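# Peel silicone mat off well plate into tray

## Task

Remove the silicone mat from the top of the well plate and place it in the tray, keeping the plate upright and in its original spot; the wells hold liquid, so the plate must not be tilted.

## Robot and tools

ROBOT. Two arms, left_arm and right_arm, each with six joints and a two-finger gripper. Any object that ends up off the table, or is set down off it and left, means failure. Loose objects may sometimes get a brief nudge from outside.

FRAMES. Scene frame: origin at table-top height, midway between the nominal arm bases. +x points out over the table, +z up, and left_arm sits on the +y side. Image left and right do not match arm names. Calibrated bases: left_arm at (+0.004, +0.499, 0) m, quat_wxyz (+1.000, 0, 0, -0.004). right_arm at (+0.061, -0.311, 0) m, quat_wxyz (+1.000, 0, 0, -0.002). Each arm reports end_effector_position (m) and end_effector_quat_wxyz in its own base frame. Fixed cameras and the table use the scene frame. Reported hand poses can be off by a few centimetres, more at long reach.

GRIPPER GEOMETRY. Fingers point along the gripper's +z and open and close along its y. end_effector_position is the spot between the closed pads. Fingertips extend about 19 mm past it when closed and 6 mm when fully open. A block projects about 10 cm from the wrist-roll axis toward gripper +x and rotates with it.

ROW FORMAT (execute_actions and move). One flat list of 18 numbers covers both arms, even if only one moves. left_arm comes first: 6 joint angles, then gripper position, force_limit, speed. right_arm follows with the same 9. Joint order within each arm: wrist pitch, forearm roll, wrist roll, elbow, shoulder, waist.
- Joint values are absolute target angles in radians, the same form as the Joint positions line. They are not offsets.
- Stated ranges: waist and wrist pitch/shoulder -3.140 to 3.140 apply to shoulder and wrist pitch; waist -3.491 to 3.491; elbow -1.187 to 4.328; forearm roll -3.316 to 3.316; wrist roll -3.927 to 3.927. The true stop may differ by up to 0.010 rad. A target more than 0.010 rad past a stated end, and farther out than the current angle, gets the call refused. A target past the real end is clipped there and may report "joint sent to its limit".
- Gripper position, force_limit and speed each lie in [-1, 1] and all start at +1. Position +1 is fully open (85 mm). The pads touch near -0.8. At -1 the fingers close until blocked. Speed -1, 0 and +1 give roughly 20, 85 and 150 mm/s. Lower force_limit and slower closing give a softer grip; a fast close from well open squeezes hardest. To keep a gripper unchanged, resend its last three numbers, since 0 is a real command.

TOOLS.
- execute_actions(actions, cameras): actions is a list of actions. Each action is up to 15 rows, one per 1/30 s step; a short action repeats its last row. Images come only for an empty list or when cameras names them. An empty list also shows the scene number and other normally hidden lines.
- move(target, speed, blend, stop_force, zero, blocking, cameras): target is one 18-number row or up to 15 rows, all absolute joint targets. Joints are interpolated together, so the hand follows a curve and does not avoid obstacles. speed: top rad/s of the joint with the farthest to go, 0.01 to 3.92, default 0.5, one value or one per target. blend (rad) rounds corners in a list; 0 stops at each. stop_force (N, 12 to 80) ends an arm's path on sensed contact; use a slow speed with it, keep the same gripper numbers in every row, and leave it out when backing off a surface. zero (default true) re-zeros the force estimate first. blocking=false returns early and cannot be combined with stop_force. Result adds a "move:" line: done, off_target, moving, held, fault, possibly limits=held.
- wait(seconds 0 to 10): holds the last commands; a running move continues.
- stop(): brakes the running move; the fingers keep moving.
- zoom_image(camera, region [x0,y0,x1,y1] pixels, at most 504 by 504): closer look at a recent image.
- finished_scene(scene): integer number of the current scene; ends it for good.

CAMERAS: cam_head_left, cam_head_right, cam_high, cam_low, cam_left_wrist, cam_right_wrist, all 672x504.

RESULTS. Joint positions, Joint velocities ("within noise" when still) and Joint targets are per arm, in the joint order above, rad and rad/s. Tool commands lists current gripper commands. object_status: 0 moving, 1 blocked while opening, 2 blocked while closing (a grip), 3 reached the command or pads touching. To grip, send -1 and look for 2. position_measured counts: 3 open, 78 about 60 mm, 130 about 40 mm, 180 about 20 mm, 230 closed. A new force_limit or speed applies only after a position change of at least 0.01. Flange force is the estimated outside force on the gripper along its own x y z, including held weight; "no reading" means no estimate. "joint command not followed" means the clearance check between arms altered a command.

LIMITS AND CAUTIONS. An arm halts for 10 s if contact torque hits its joint limit (144 N m for waist, shoulder, elbow; 36 for forearm roll, wrist pitch, wrist roll) or outside force reaches 150 N. Arms are stiff: aiming even slightly beyond firm contact can fault. Holding loads or pushing at unreachable poses heats motors; MOTOR HOT warns, and overheating brakes the arm for 30 to 60 s or more. Avoid collisions between the arms, hard hits on fixed or heavy items, dropping or releasing moving parts, and crushing a part that still rests on something. Lift the mat gently and keep the filled plate level and in place.

Each tool is called after ">>>" in YAML: its name, and indented under it one key for each argument.

## Session

>>> execute_actions:
  actions: []

Scene clock: 0.00 s.
left_arm: end_effector_position=(+0.6401, -0.3467, +0.1294) position_measured=3 object_status=3 end_effector_quat_wxyz=(+0.011, +0.812, -0.150, +0.564) | right_arm: end_effector_position=(+0.2562, +0.0591, +0.3945) position_measured=3 object_status=3 end_effector_quat_wxyz=(-0.507, +0.150, +0.803, -0.274)
Joint names: [wrist pitch, forearm roll, wrist roll, elbow, shoulder, waist]
Joint positions: left_arm=[-0.5 -1.748 -1.323 -0.153 0.367 -0.732] | right_arm=[-2.698 -0.398 -1.104 0.226 0.292 0.488]
Joint velocities: within noise
Flange force (N): no reading
Joint targets: left_arm=[-0.500 -1.748 -1.323 -0.153 0.367 -0.732] | right_arm=[-2.698 -0.398 -1.104 0.226 0.292 0.488]
Tool commands: left_gripper/position=+1.0 left_gripper/force_limit=+1.0 left_gripper/speed=+1.0 right_gripper/position=+1.0 right_gripper/force_limit=+1.0 right_gripper/speed=+1.0

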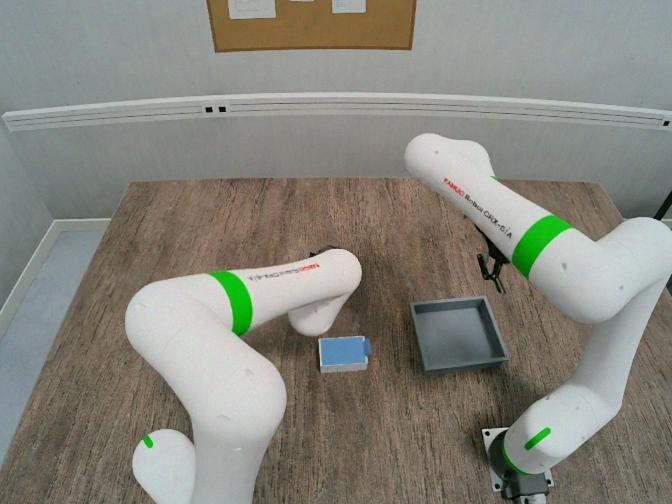

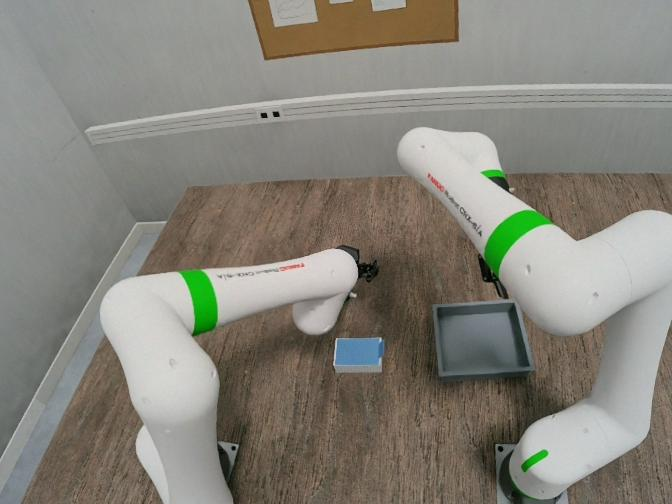

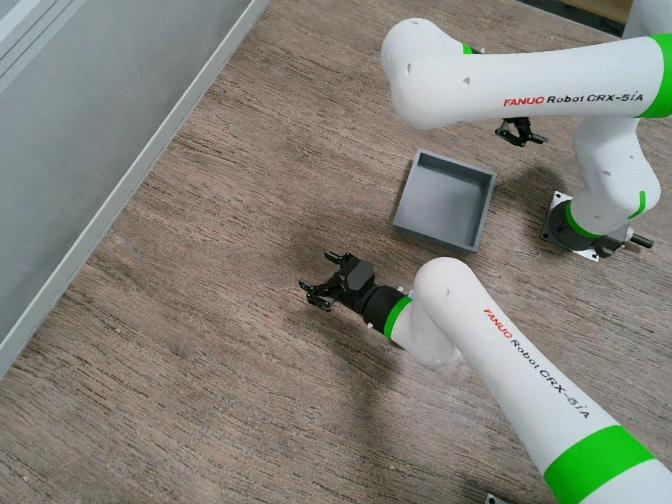

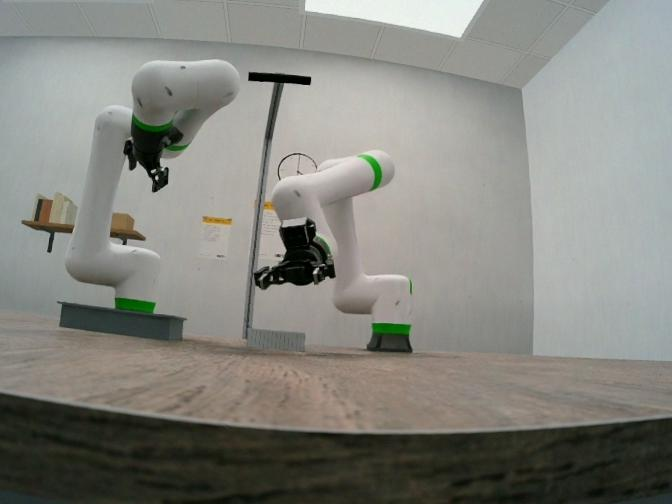

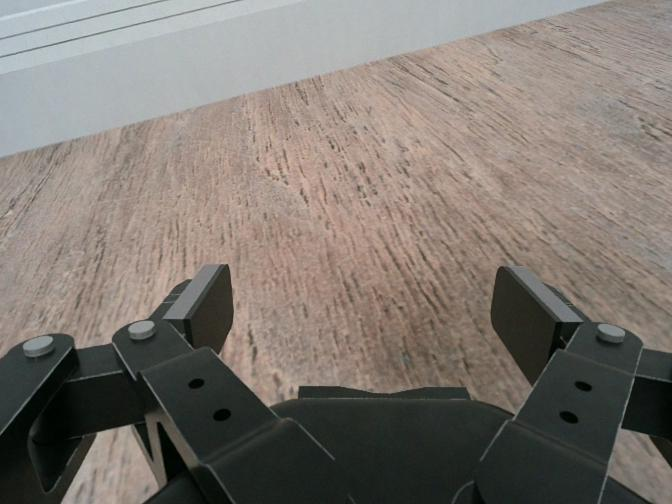

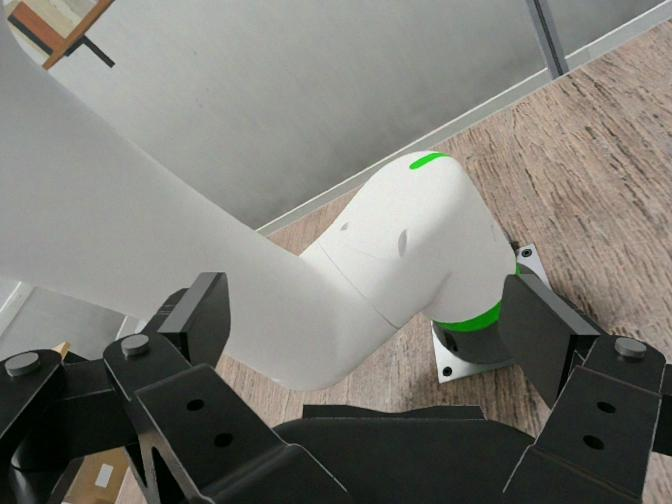

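>>> zoom_image:
  camera: "cam_head_right"
  region: [310, 310, 410, 390]

>>> zoom_image:
  camera: "cam_low"
  region: [230, 310, 330, 370]

>>> zoom_image:
  camera: "cam_head_left"
  region: [300, 315, 400, 395]

Scaled by 5.040 from the camera's 672x504 image, which has a finer 960x720 frame.

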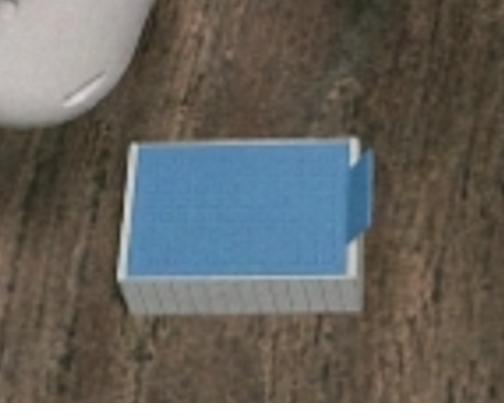

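Scaled by 5.040 from the camera's 672x504 image, which has a finer 960x720 frame.

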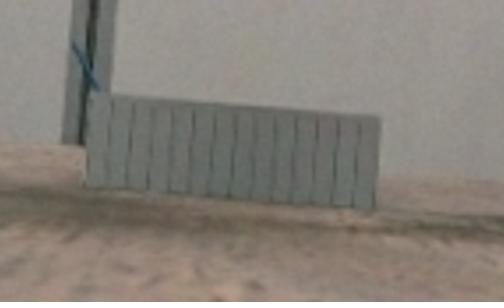

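Scaled by 5.040 from the camera's 672x504 image, which has a finer 960x720 frame.

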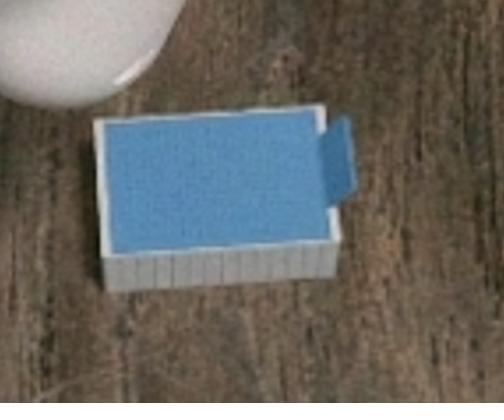

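>>> move:
  target:
    - [-0.5,-1.748,-1.323,-0.153,0.167,0.2,1,1,1,-2.698,-0.398,-1.104,0.226,0.292,0.488,1,1,1]
    - [-0.5,-1.748,-1.323,-0.153,0.167,0.3,1,1,1,-1.621,0,-1.046,0.203,0.153,1.046,1,1,1]
  speed: 1.2
  blend: 0.1
  cameras: ["cam_right_wrist","cam_head_right","cam_high"]

Scene clock: 4.97 s.
left_arm: end_effector_position=(+0.6228, +0.3709, +0.2714) position_measured=3 object_status=3 end_effector_quat_wxyz=(-0.265, +0.721, +0.280, +0.576) | right_arm: end_effector_position=(+0.3590, +0.3605, +0.2993) position_measured=3 object_status=3 end_effector_quat_wxyz=(+0.000, +0.000, +1.000, +0.000)
Joint names: [wrist pitch, forearm roll, wrist roll, elbow, shoulder, waist]
Joint positions: left_arm=[-0.5 -1.748 -1.323 -0.153 0.167 0.3] | right_arm=[-1.621 0 -1.046 0.203 0.153 1.046]
Flange force (N): left_arm=[-5.2 5.2 8.9] | right_arm=[3.5 -2.7 3.2]
Joint targets: left_arm=[-0.500 -1.748 -1.323 -0.153 0.167 0.300] | right_arm=[-1.621 0.000 -1.046 0.203 0.153 1.046]
move: done
Images, in order (width x height): cam_head_right 672x504, cam_high 672x504, cam_right_wrist 672x504.

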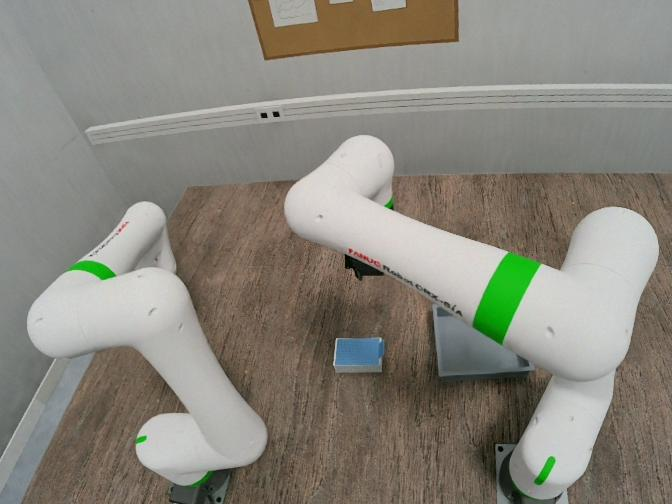

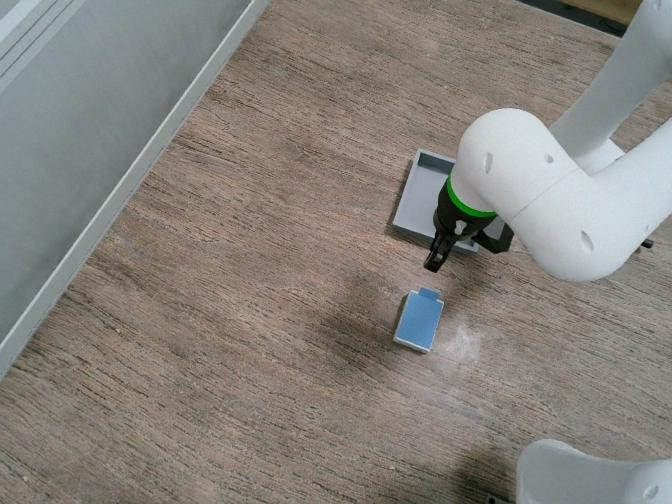

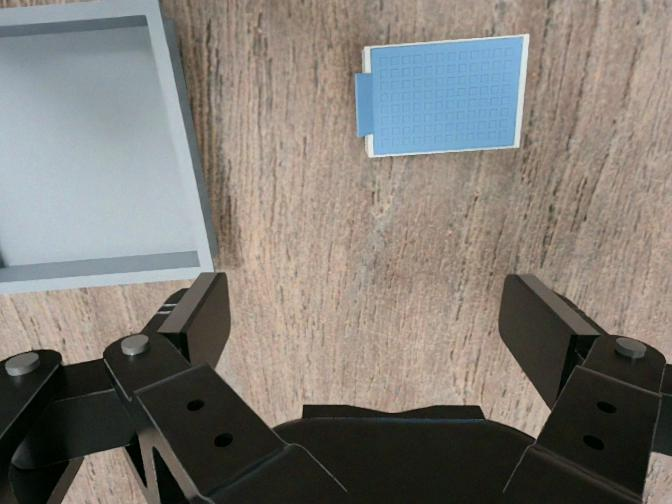

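>>> move:
  target: [-0.5,-1.748,-1.323,-0.153,0.167,0.3,1,1,1,-1.62,0,-1.2535,-0.0958,-0.145,1.2535,1,1,1]
  speed: 0.8
  cameras: ["cam_right_wrist"]

>>> zoom_image:
  camera: "cam_right_wrist"
  region: [300, 100, 672, 400]

Scene clock: 6.40 s.
left_arm: end_effector_position=(+0.6228, +0.3710, +0.2714) position_measured=3 object_status=3 end_effector_quat_wxyz=(-0.265, +0.721, +0.280, +0.576) | right_arm: end_effector_position=(+0.2391, +0.3112, +0.2995) position_measured=3 object_status=3 end_effector_quat_wxyz=(+0.000, +0.000, +1.000, +0.000)
Joint names: [wrist pitch, forearm roll, wrist roll, elbow, shoulder, waist]
Joint positions: left_arm=[-0.5 -1.748 -1.323 -0.153 0.167 0.3] | right_arm=[-1.62 0 -1.253 -0.096 -0.145 1.253]
Flange force (N): left_arm=[-5.1 5.4 8.8] | right_arm=[3.5 -2.3 2.6]
Joint targets: left_arm=[-0.500 -1.748 -1.323 -0.153 0.167 0.300] | right_arm=[-1.620 0.000 -1.254 -0.096 -0.145 1.253]
move: done
Images, in order (width x height): cam_right_wrist 672x504.

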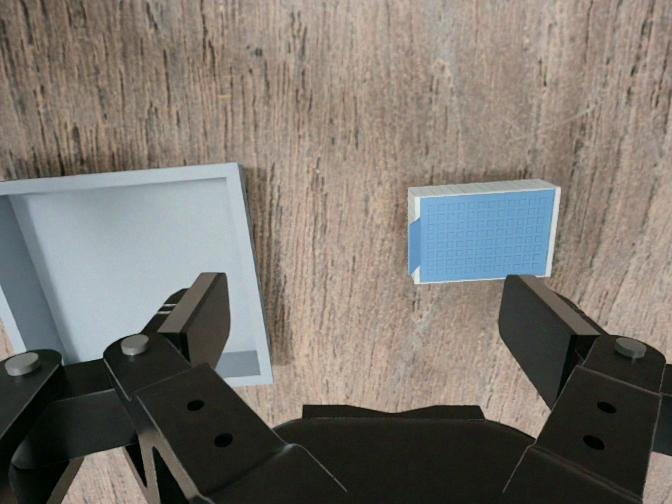

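Scaled by 1.355 from the camera's 672x504 image, which has a finer 960x720 frame.

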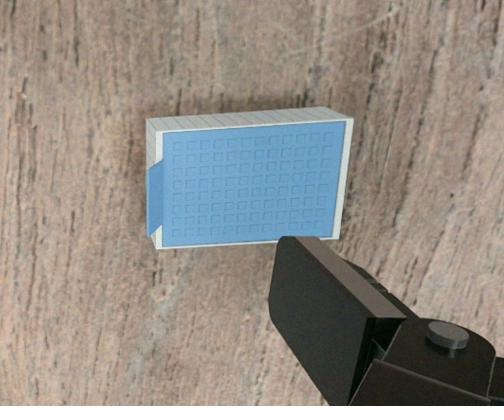

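>>> move:
  target: [-0.5,-1.748,-1.323,-0.153,0.167,0.3,1,1,1,-1.1574,0,-1.0991,-0.254,0.1594,1.1681,0,0,-1]
  speed: 0.6
  cameras: ["cam_right_wrist","cam_low","cam_head_right"]

>>> zoom_image:
  camera: "cam_low"
  region: [210, 270, 330, 370]

>>> zoom_image:
  camera: "cam_right_wrist"
  region: [180, 100, 560, 400]

Scene clock: 10.47 s.
left_arm: end_effector_position=(+0.6228, +0.3709, +0.2714) position_measured=3 object_status=3 end_effector_quat_wxyz=(-0.265, +0.721, +0.280, +0.576) | right_arm: end_effector_position=(+0.2994, +0.3712, +0.1047) position_measured=129 object_status=0 end_effector_quat_wxyz=(+0.000, -0.034, +0.999, +0.000)
Joint names: [wrist pitch, forearm roll, wrist roll, elbow, shoulder, waist]
Joint positions: left_arm=[-0.5 -1.748 -1.323 -0.153 0.167 0.3] | right_arm=[-1.157 0 -1.099 -0.254 0.159 1.168]
Flange force (N): left_arm=[-5.7 5.7 8.7] | right_arm=[2.5 -1.6 2.2]
Joint targets: left_arm=[-0.500 -1.748 -1.323 -0.153 0.167 0.300] | right_arm=[-1.157 0.000 -1.099 -0.254 0.159 1.168]
move: done
Images, in order (width x height): cam_head_right 672x504, cam_low 672x504, cam_right_wrist 672x504.

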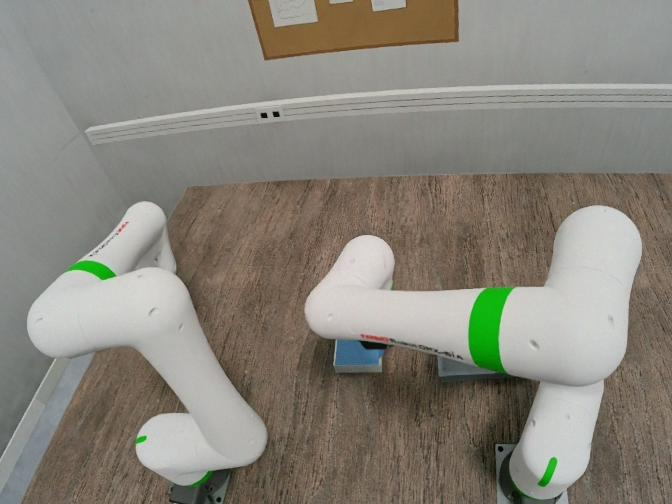

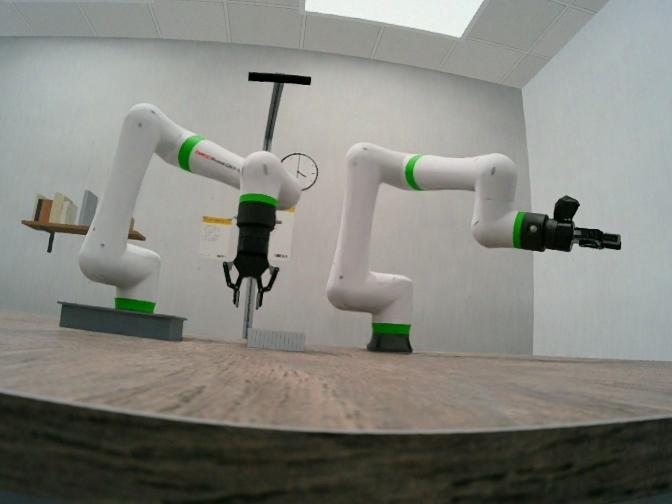

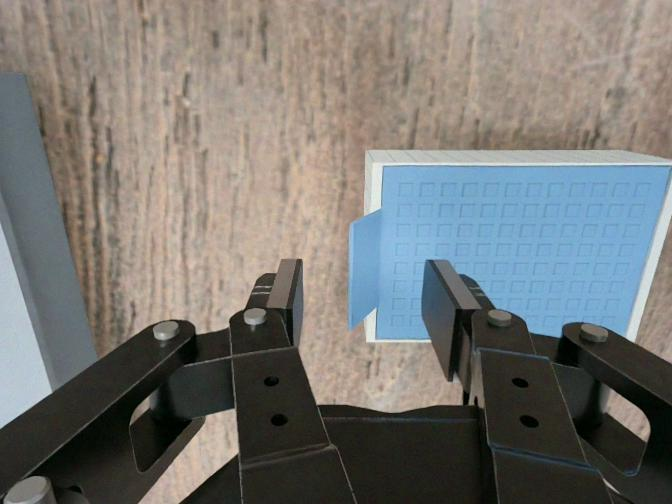

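Scaled by 4.200 from the camera's 672x504 image, which has a finer 960x720 frame.

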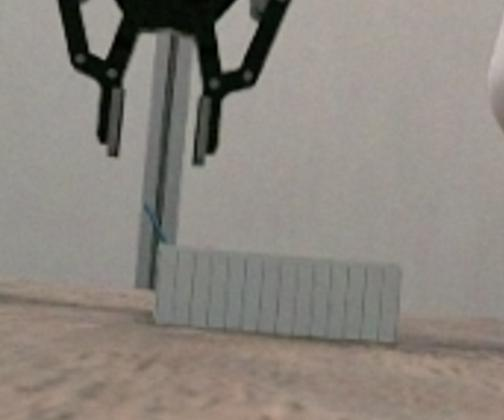

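Scaled by 1.326 from the camera's 672x504 image, which has a finer 960x720 frame.

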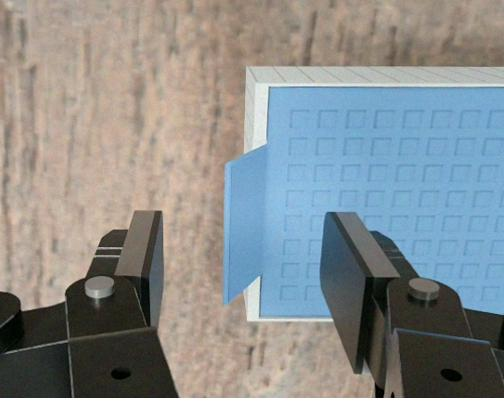

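>>> move:
  target: [-0.5,-1.748,-1.323,-0.153,0.167,0.3,1,1,1,-1.0731,0,-1.0861,-0.2914,0.2063,1.1551,0,0,-1]
  speed: 0.15
  stop_force: 15
  cameras: ["cam_right_wrist","cam_low"]

>>> zoom_image:
  camera: "cam_low"
  region: [210, 270, 330, 370]

Scene clock: 12.33 s.
left_arm: end_effector_position=(+0.6228, +0.3709, +0.2714) position_measured=3 object_status=3 end_effector_quat_wxyz=(-0.265, +0.721, +0.280, +0.576) | right_arm: end_effector_position=(+0.3054, +0.3700, +0.0687) position_measured=129 object_status=3 end_effector_quat_wxyz=(+0.000, -0.035, +0.999, +0.000)
Joint names: [wrist pitch, forearm roll, wrist roll, elbow, shoulder, waist]
Joint positions: left_arm=[-0.5 -1.748 -1.323 -0.153 0.167 0.3] | right_arm=[-1.073 0 -1.086 -0.291 0.206 1.155]
Flange force (N): left_arm=[-5.3 5.5 8.6] | right_arm=[2.5 -2.1 1.9]
Joint targets: left_arm=[-0.500 -1.748 -1.323 -0.153 0.167 0.300] | right_arm=[-1.073 0.000 -1.086 -0.291 0.206 1.155]
move: done
Images, in order (width x height): cam_low 672x504, cam_right_wrist 672x504.

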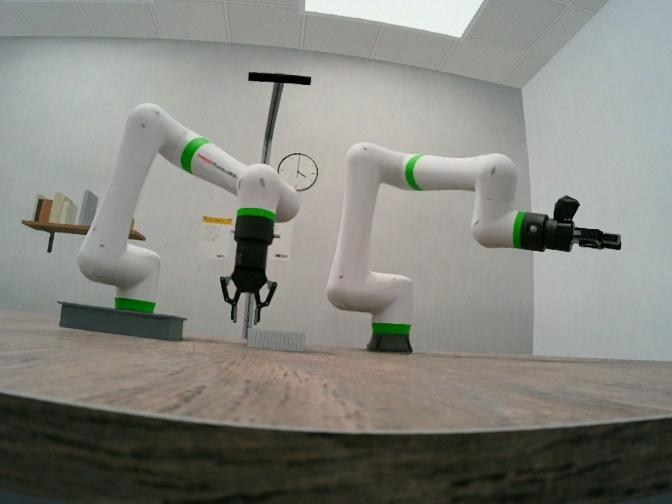

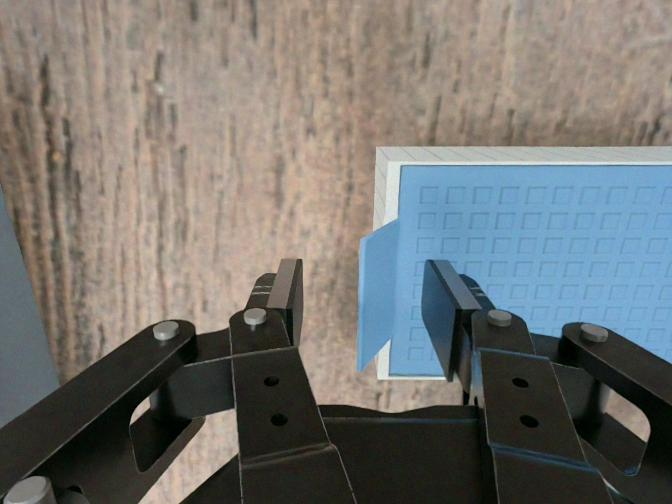

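Scaled by 4.200 from the camera's 672x504 image, which has a finer 960x720 frame.

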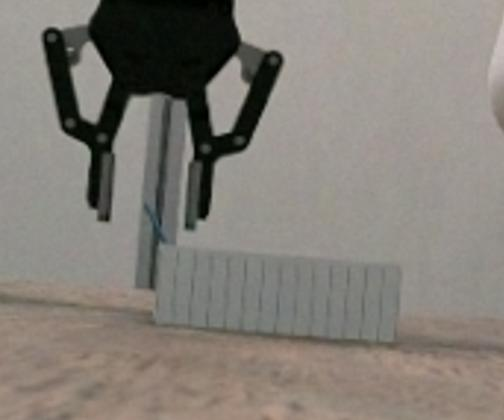

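>>> move:
  target:
    - [-0.5,-1.748,-1.323,-0.153,0.167,0.3,1,1,1,-1.065,0,-1.0887,-0.2893,0.2165,1.1577,0,0,-1]
    - [-0.5,-1.748,-1.323,-0.153,0.167,0.3,1,1,1,-1.065,0,-1.0887,-0.2893,0.2165,1.1577,-1,-0.5,-1]
  speed: 0.2
  cameras: ["cam_right_wrist","cam_low"]

>>> zoom_image:
  camera: "cam_low"
  region: [210, 270, 330, 370]

Scene clock: 15.43 s.
left_arm: end_effector_position=(+0.6228, +0.3709, +0.2714) position_measured=3 object_status=3 end_effector_quat_wxyz=(-0.265, +0.721, +0.280, +0.576) | right_arm: end_effector_position=(+0.3054, +0.3730, +0.0647) position_measured=226 object_status=0 end_effector_quat_wxyz=(+0.000, -0.034, +0.999, +0.000)
Joint names: [wrist pitch, forearm roll, wrist roll, elbow, shoulder, waist]
Joint positions: left_arm=[-0.5 -1.748 -1.323 -0.153 0.167 0.3] | right_arm=[-1.065 0 -1.089 -0.289 0.217 1.158]
Flange force (N): left_arm=[-5.3 5.3 8.7] | right_arm=[2.5 -1.7 0.2]
Joint targets: left_arm=[-0.500 -1.748 -1.323 -0.153 0.167 0.300] | right_arm=[-1.065 0.000 -1.089 -0.289 0.217 1.158]
move: done
Images, in order (width x height): cam_low 672x504, cam_right_wrist 672x504.

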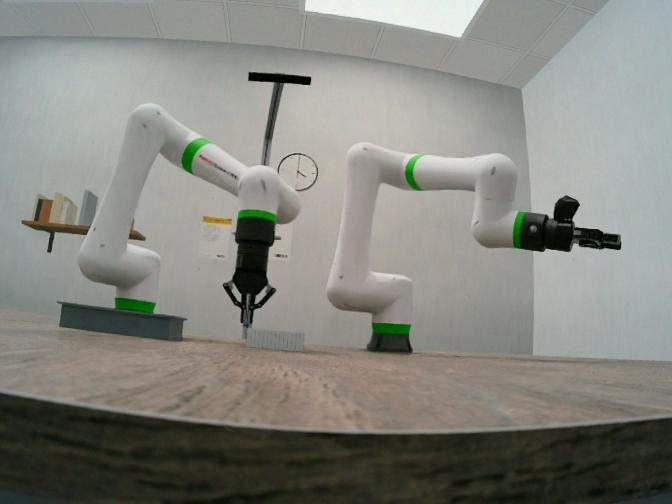

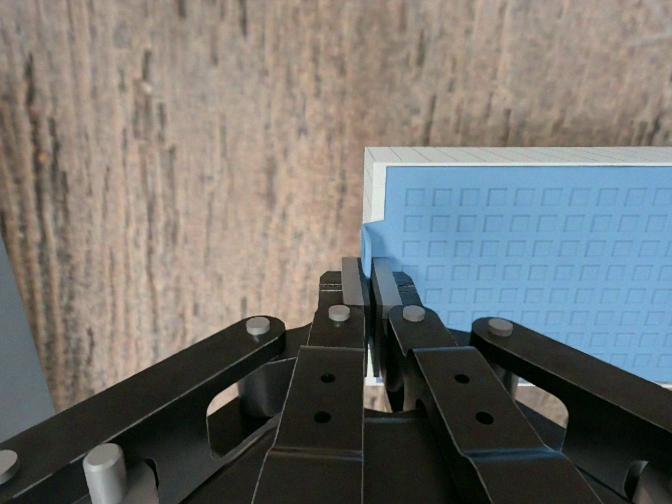

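Scaled by 4.200 from the camera's 672x504 image, which has a finer 960x720 frame.

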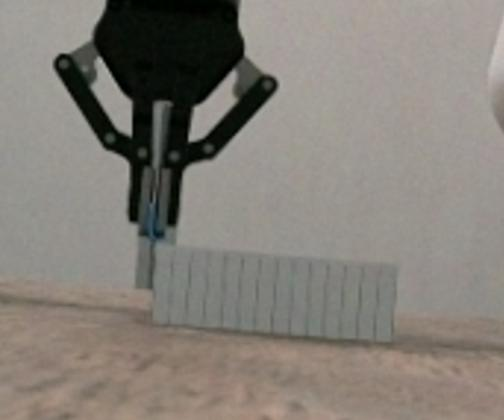

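>>> move:
  target: [-0.5,-1.748,-1.323,-0.153,0.167,0.3,1,1,1,-1.1037,0,-1.0968,-0.2549,0.2122,1.1658,-1,-0.5,-1]
  speed: 0.03
  cameras: ["cam_right_wrist","cam_low"]

>>> zoom_image:
  camera: "cam_low"
  region: [210, 270, 330, 370]

Scene clock: 17.27 s.
left_arm: end_effector_position=(+0.6228, +0.3709, +0.2714) position_measured=3 object_status=3 end_effector_quat_wxyz=(-0.265, +0.721, +0.280, +0.576) | right_arm: end_effector_position=(+0.3048, +0.3810, +0.0798) position_measured=226 object_status=2 end_effector_quat_wxyz=(+0.000, -0.034, +0.999, +0.000)
Joint names: [wrist pitch, forearm roll, wrist roll, elbow, shoulder, waist]
Joint positions: left_arm=[-0.5 -1.748 -1.323 -0.153 0.167 0.3] | right_arm=[-1.104 0 -1.097 -0.255 0.212 1.166]
Flange force (N): left_arm=[-5.4 5.5 9.0] | right_arm=[2.1 -2.0 3.5]
Joint targets: left_arm=[-0.500 -1.748 -1.323 -0.153 0.167 0.300] | right_arm=[-1.104 0.000 -1.097 -0.255 0.212 1.166]
move: done
Images, in order (width x height): cam_low 672x504, cam_right_wrist 672x504.

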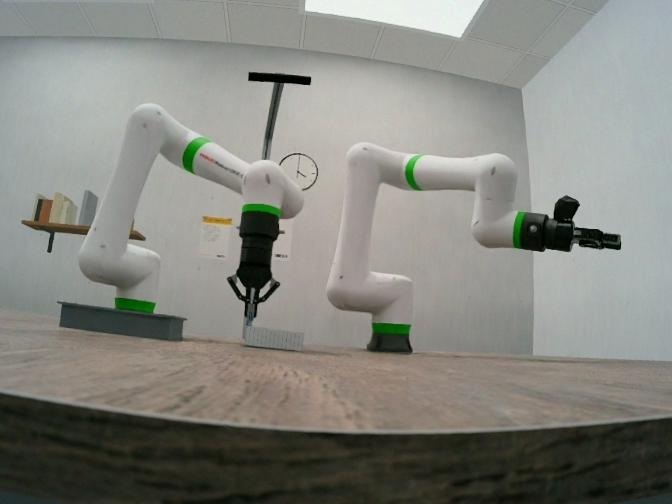

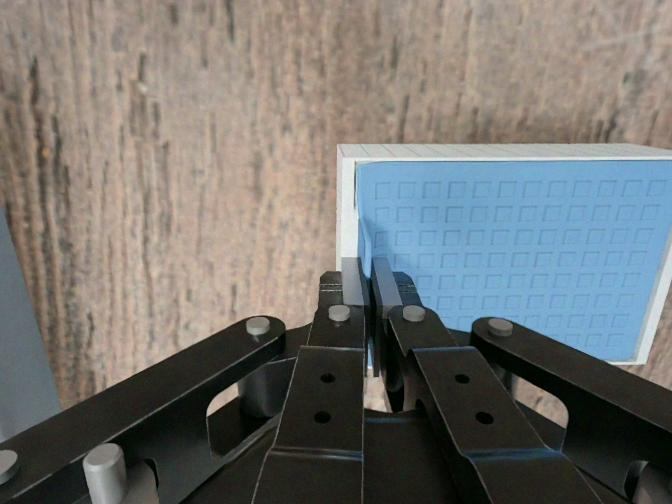

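Scaled by 4.200 from the camera's 672x504 image, which has a finer 960x720 frame.

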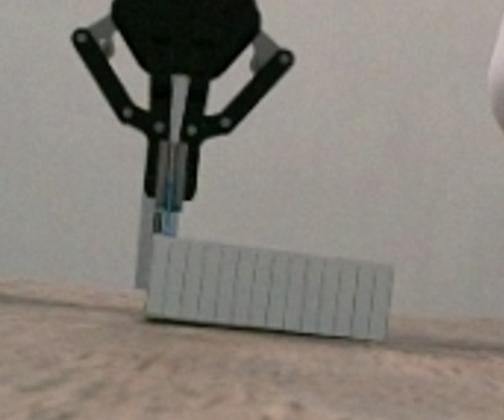

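>>> move:
  target: [-0.5,-1.748,-1.323,-0.153,0.167,0.3,1,1,1,-1.1129,0,-1.1167,-0.2070,0.2509,1.1857,-1,-0.5,-1]
  speed: 0.04
  cameras: ["cam_right_wrist","cam_low"]

>>> zoom_image:
  camera: "cam_low"
  region: [210, 270, 330, 370]

Scene clock: 19.90 s.
left_arm: end_effector_position=(+0.6228, +0.3709, +0.2714) position_measured=3 object_status=3 end_effector_quat_wxyz=(-0.265, +0.721, +0.280, +0.576) | right_arm: end_effector_position=(+0.3036, +0.4030, +0.0797) position_measured=226 object_status=2 end_effector_quat_wxyz=(+0.000, -0.034, +0.999, +0.000)
Joint names: [wrist pitch, forearm roll, wrist roll, elbow, shoulder, waist]
Joint positions: left_arm=[-0.5 -1.748 -1.323 -0.153 0.167 0.3] | right_arm=[-1.113 0 -1.117 -0.207 0.251 1.186]
Flange force (N): left_arm=[-5.3 5.3 8.5] | right_arm=[2.4 -2.0 3.4]
Joint targets: left_arm=[-0.500 -1.748 -1.323 -0.153 0.167 0.300] | right_arm=[-1.113 0.000 -1.117 -0.207 0.251 1.186]
move: done
Images, in order (width x height): cam_low 672x504, cam_right_wrist 672x504.

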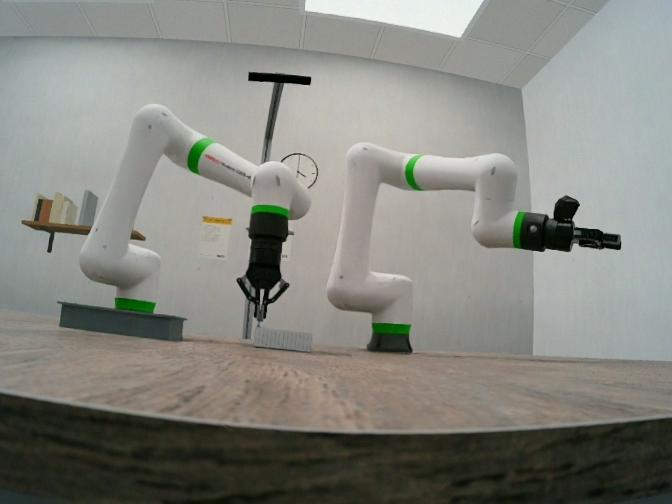

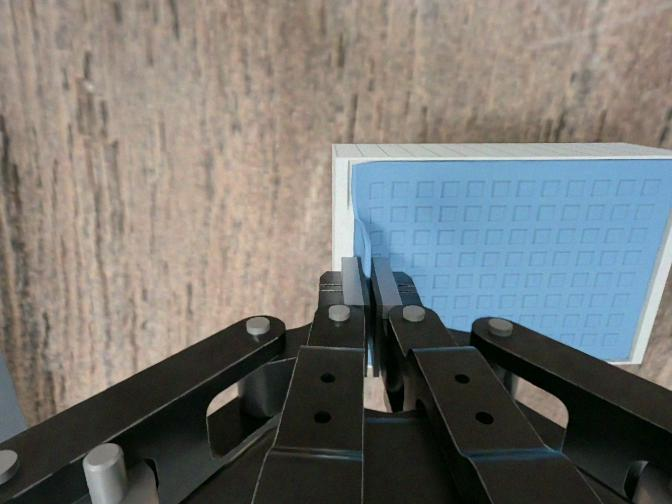

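Scaled by 4.200 from the camera's 672x504 image, which has a finer 960x720 frame.

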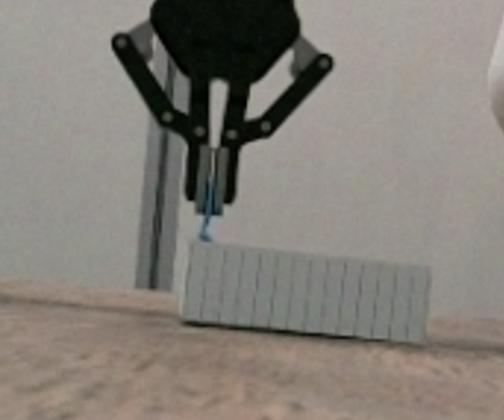

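>>> move:
  target:
    - [1.152,-1.908,-2.251,-0.5053,0.1,-0.0173,-1,-0.5,0,-1.1129,0,-1.1167,-0.2070,0.2509,1.1857,-1,-0.5,-1]
    - [1.152,-1.908,-2.251,-0.5053,0.2719,-0.0173,-1,-0.5,0,-1.1129,0,-1.1167,-0.2070,0.2509,1.1857,-1,-0.5,-1]
  speed: [0.9,0.3]
  cameras: ["cam_left_wrist","cam_low","cam_head_right"]

>>> zoom_image:
  camera: "cam_low"
  region: [230, 270, 390, 370]

Scene clock: 25.70 s.
left_arm: end_effector_position=(+0.3510, -0.2324, +0.0346) position_measured=232 object_status=3 end_effector_quat_wxyz=(+0.340, +0.635, -0.590, +0.366) | right_arm: end_effector_position=(+0.3036, +0.4030, +0.0797) position_measured=226 object_status=2 end_effector_quat_wxyz=(+0.000, -0.034, +0.999, +0.000)
Joint names: [wrist pitch, forearm roll, wrist roll, elbow, shoulder, waist]
Joint positions: left_arm=[1.152 -1.908 -2.251 -0.505 0.272 -0.017] | right_arm=[-1.113 0 -1.117 -0.207 0.251 1.186]
Flange force (N): left_arm=[-4.3 -7.3 4.8] | right_arm=[2.4 -2.3 3.3]
Joint targets: left_arm=[1.152 -1.908 -2.251 -0.505 0.272 -0.017] | right_arm=[-1.113 0.000 -1.117 -0.207 0.251 1.186]
move: done
Images, in order (width x height): cam_head_right 672x504, cam_low 672x504, cam_left_wrist 672x504.

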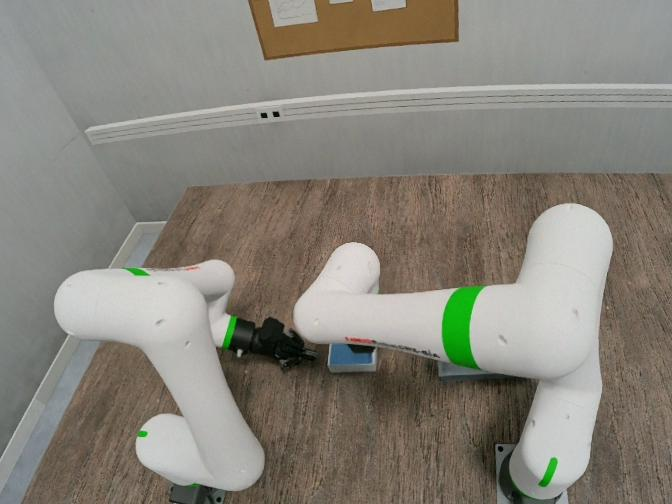

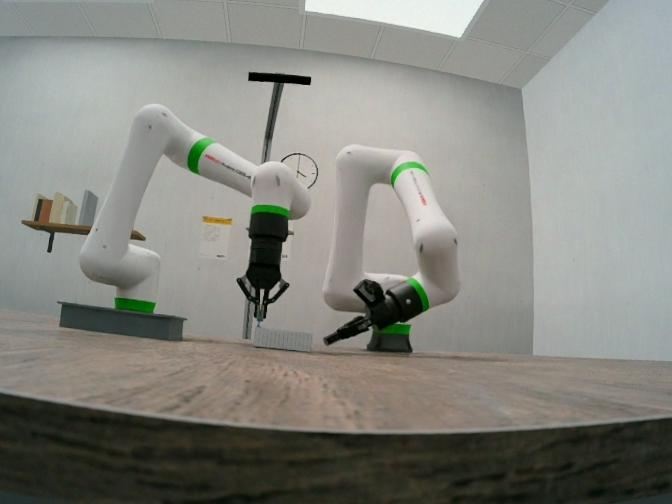

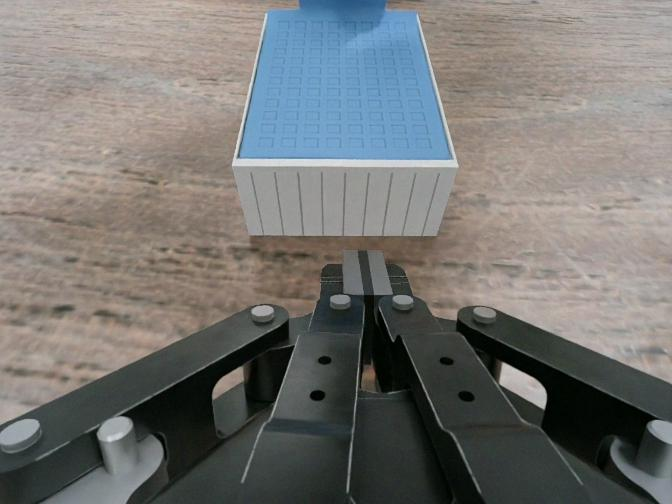

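Scaled by 3.150 from the camera's 672x504 image, which has a finer 960x720 frame.

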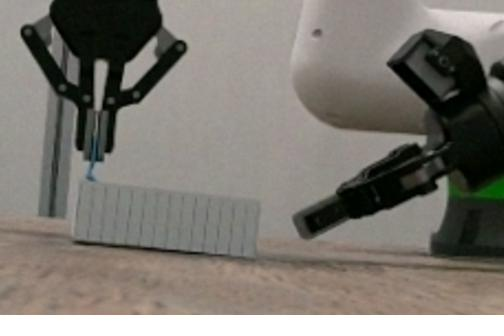

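>>> move:
  target:
    - [1.116,-1.8773,-2.2312,-0.4933,0.2772,-0.0736,-1,-0.5,0,-1.1129,0,-1.1167,-0.2070,0.2509,1.1857,-1,-0.5,-1]
    - [1.0894,-1.8547,-2.2166,-0.4844,0.2811,-0.1152,-1,-0.5,0,-1.1062,0,-1.1022,-0.2418,0.2228,1.1712,-1,-0.5,-1]
  speed: [0.1,0.05]
  cameras: ["cam_left_wrist","cam_low","cam_right_wrist"]

>>> zoom_image:
  camera: "cam_low"
  region: [210, 270, 330, 370]

Scene clock: 28.43 s.
left_arm: end_effector_position=(+0.3589, -0.2724, +0.0348) position_measured=232 object_status=3 end_effector_quat_wxyz=(+0.340, +0.634, -0.590, +0.366) | right_arm: end_effector_position=(+0.3046, +0.3870, +0.0798) position_measured=226 object_status=2 end_effector_quat_wxyz=(+0.000, -0.034, +0.999, +0.000)
Joint names: [wrist pitch, forearm roll, wrist roll, elbow, shoulder, waist]
Joint positions: left_arm=[1.089 -1.855 -2.217 -0.484 0.281 -0.115] | right_arm=[-1.106 0 -1.102 -0.242 0.223 1.171]
Flange force (N): left_arm=[-3.8 -6.4 5.6] | right_arm=[2.4 -1.8 3.4]
Joint targets: left_arm=[1.089 -1.855 -2.217 -0.484 0.281 -0.115] | right_arm=[-1.106 0.000 -1.102 -0.242 0.223 1.171]
move: done
Images, in order (width x height): cam_low 672x504, cam_left_wrist 672x504, cam_right_wrist 672x504.

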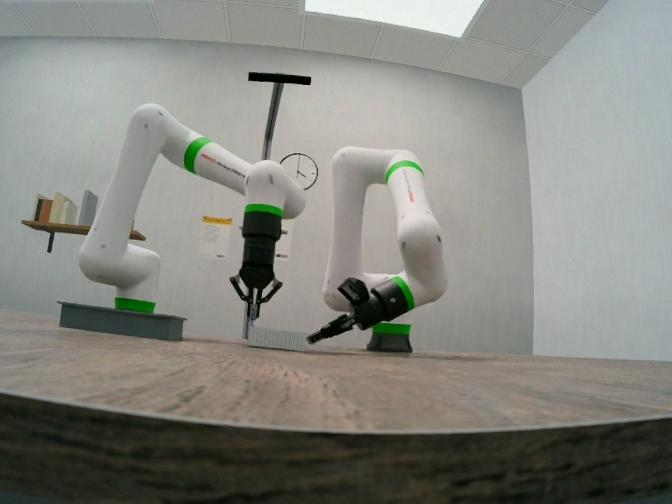

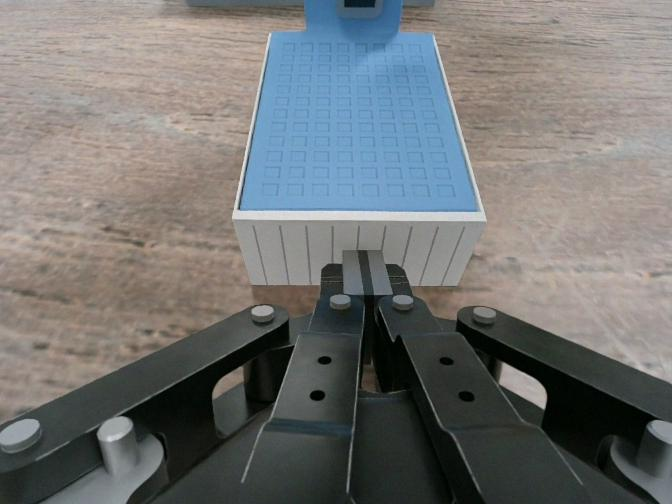

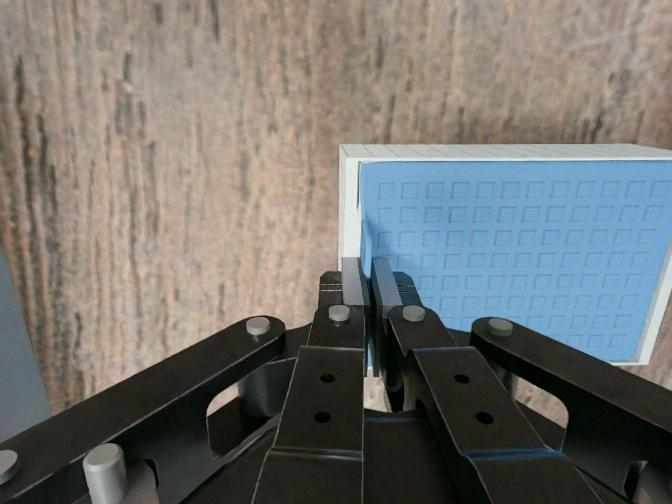

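Scaled by 4.200 from the camera's 672x504 image, which has a finer 960x720 frame.

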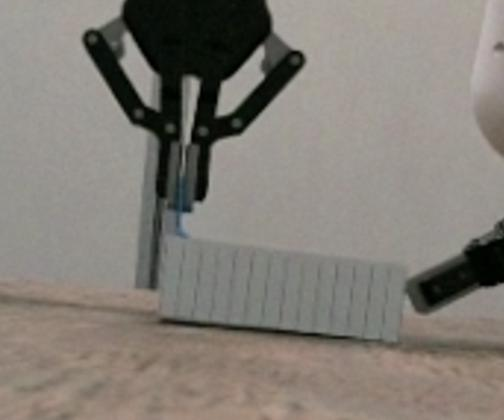

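>>> move:
  target:
    - [1.0894,-1.8547,-2.2166,-0.4844,0.2811,-0.1152,-1,-0.5,0,-1.1273,0,-1.1339,-0.159,0.2845,1.2029,-1,-0.5,-1]
  speed: 0.05
  cameras: ["cam_left_wrist","cam_low"]

>>> zoom_image:
  camera: "cam_low"
  region: [210, 270, 330, 370]

Scene clock: 31.27 s.
left_arm: end_effector_position=(+0.3589, -0.2724, +0.0348) position_measured=232 object_status=3 end_effector_quat_wxyz=(+0.340, +0.634, -0.590, +0.366) | right_arm: end_effector_position=(+0.3024, +0.4230, +0.0816) position_measured=226 object_status=2 end_effector_quat_wxyz=(+0.000, -0.034, +0.999, +0.000)
Joint names: [wrist pitch, forearm roll, wrist roll, elbow, shoulder, waist]
Joint positions: left_arm=[1.089 -1.855 -2.217 -0.484 0.281 -0.115] | right_arm=[-1.127 0 -1.134 -0.159 0.284 1.203]
Flange force (N): left_arm=[-4.8 -6.9 4.3] | right_arm=[2.2 -3.6 2.4]
Joint targets: left_arm=[1.089 -1.855 -2.217 -0.484 0.281 -0.115] | right_arm=[-1.127 0.000 -1.134 -0.159 0.284 1.203]
move: done
Images, in order (width x height): cam_low 672x504, cam_left_wrist 672x504.

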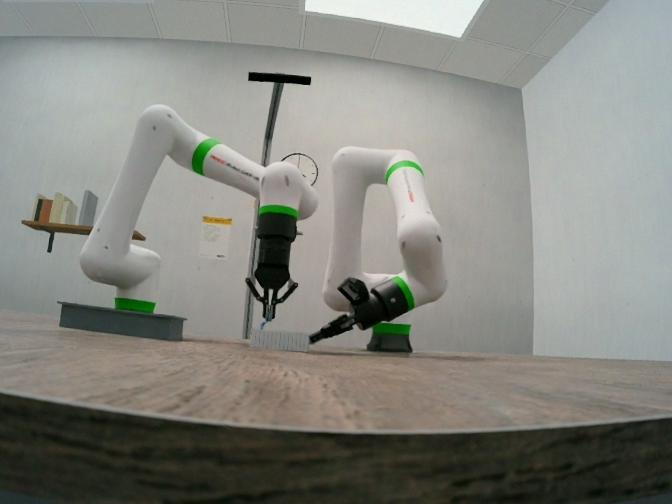

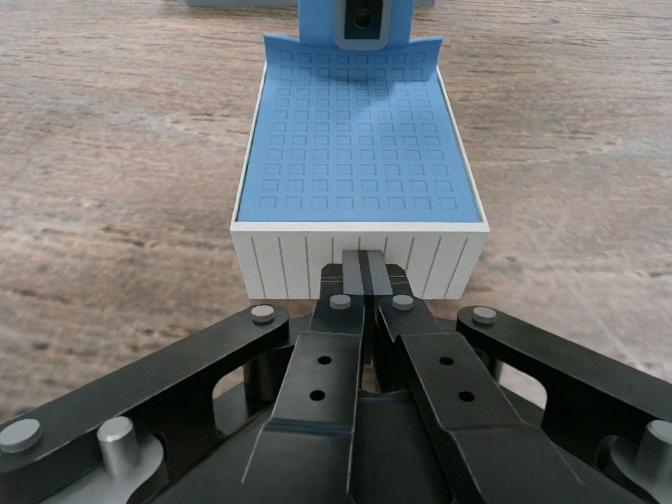

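Scaled by 4.200 from the camera's 672x504 image, which has a finer 960x720 frame.

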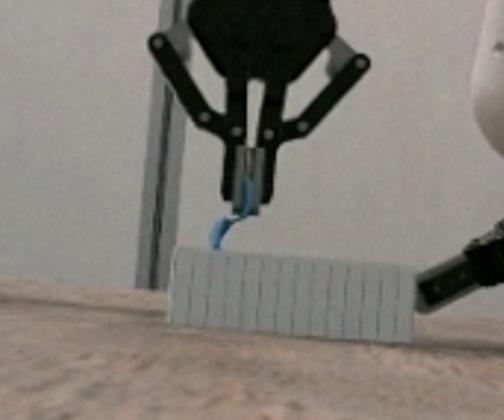

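>>> move:
  target:
    - [1.0894,-1.8547,-2.2166,-0.4844,0.2811,-0.1152,-1,-0.5,0,-1.1753,0,-1.1649,-0.0488,0.3467,1.2339,-1,-0.5,-1]
  speed: 0.06
  cameras: ["cam_left_wrist","cam_low"]

>>> zoom_image:
  camera: "cam_low"
  region: [210, 270, 330, 370]

Scene clock: 33.50 s.
left_arm: end_effector_position=(+0.3589, -0.2724, +0.0348) position_measured=232 object_status=3 end_effector_quat_wxyz=(+0.340, +0.634, -0.590, +0.366) | right_arm: end_effector_position=(+0.2999, +0.4630, +0.0926) position_measured=226 object_status=2 end_effector_quat_wxyz=(+0.000, -0.034, +0.999, +0.000)
Joint names: [wrist pitch, forearm roll, wrist roll, elbow, shoulder, waist]
Joint positions: left_arm=[1.089 -1.855 -2.217 -0.484 0.281 -0.115] | right_arm=[-1.175 0 -1.165 -0.049 0.347 1.234]
Flange force (N): left_arm=[-4.5 -6.9 5.0] | right_arm=[2.4 -2.2 1.6]
Joint targets: left_arm=[1.089 -1.855 -2.217 -0.484 0.281 -0.115] | right_arm=[-1.175 0.000 -1.165 -0.049 0.347 1.234]
move: done
Images, in order (width x height): cam_low 672x504, cam_left_wrist 672x504.

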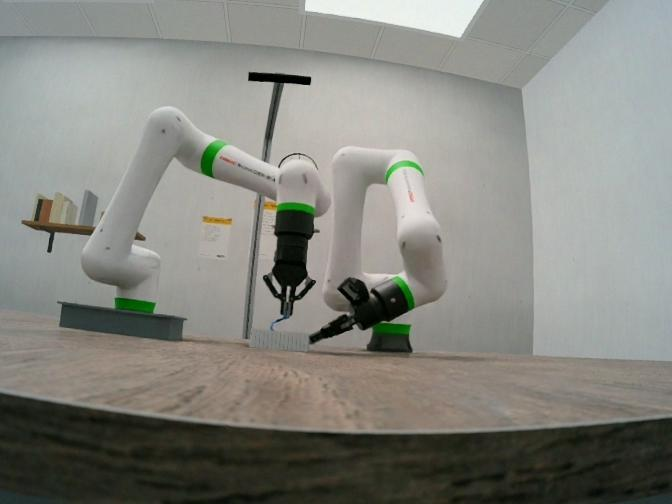

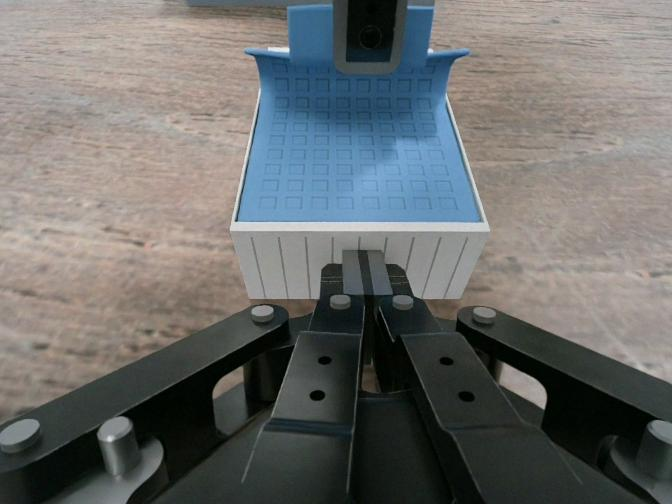

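Scaled by 4.200 from the camera's 672x504 image, which has a finer 960x720 frame.

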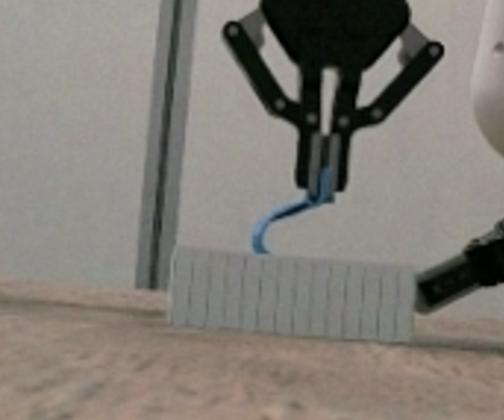

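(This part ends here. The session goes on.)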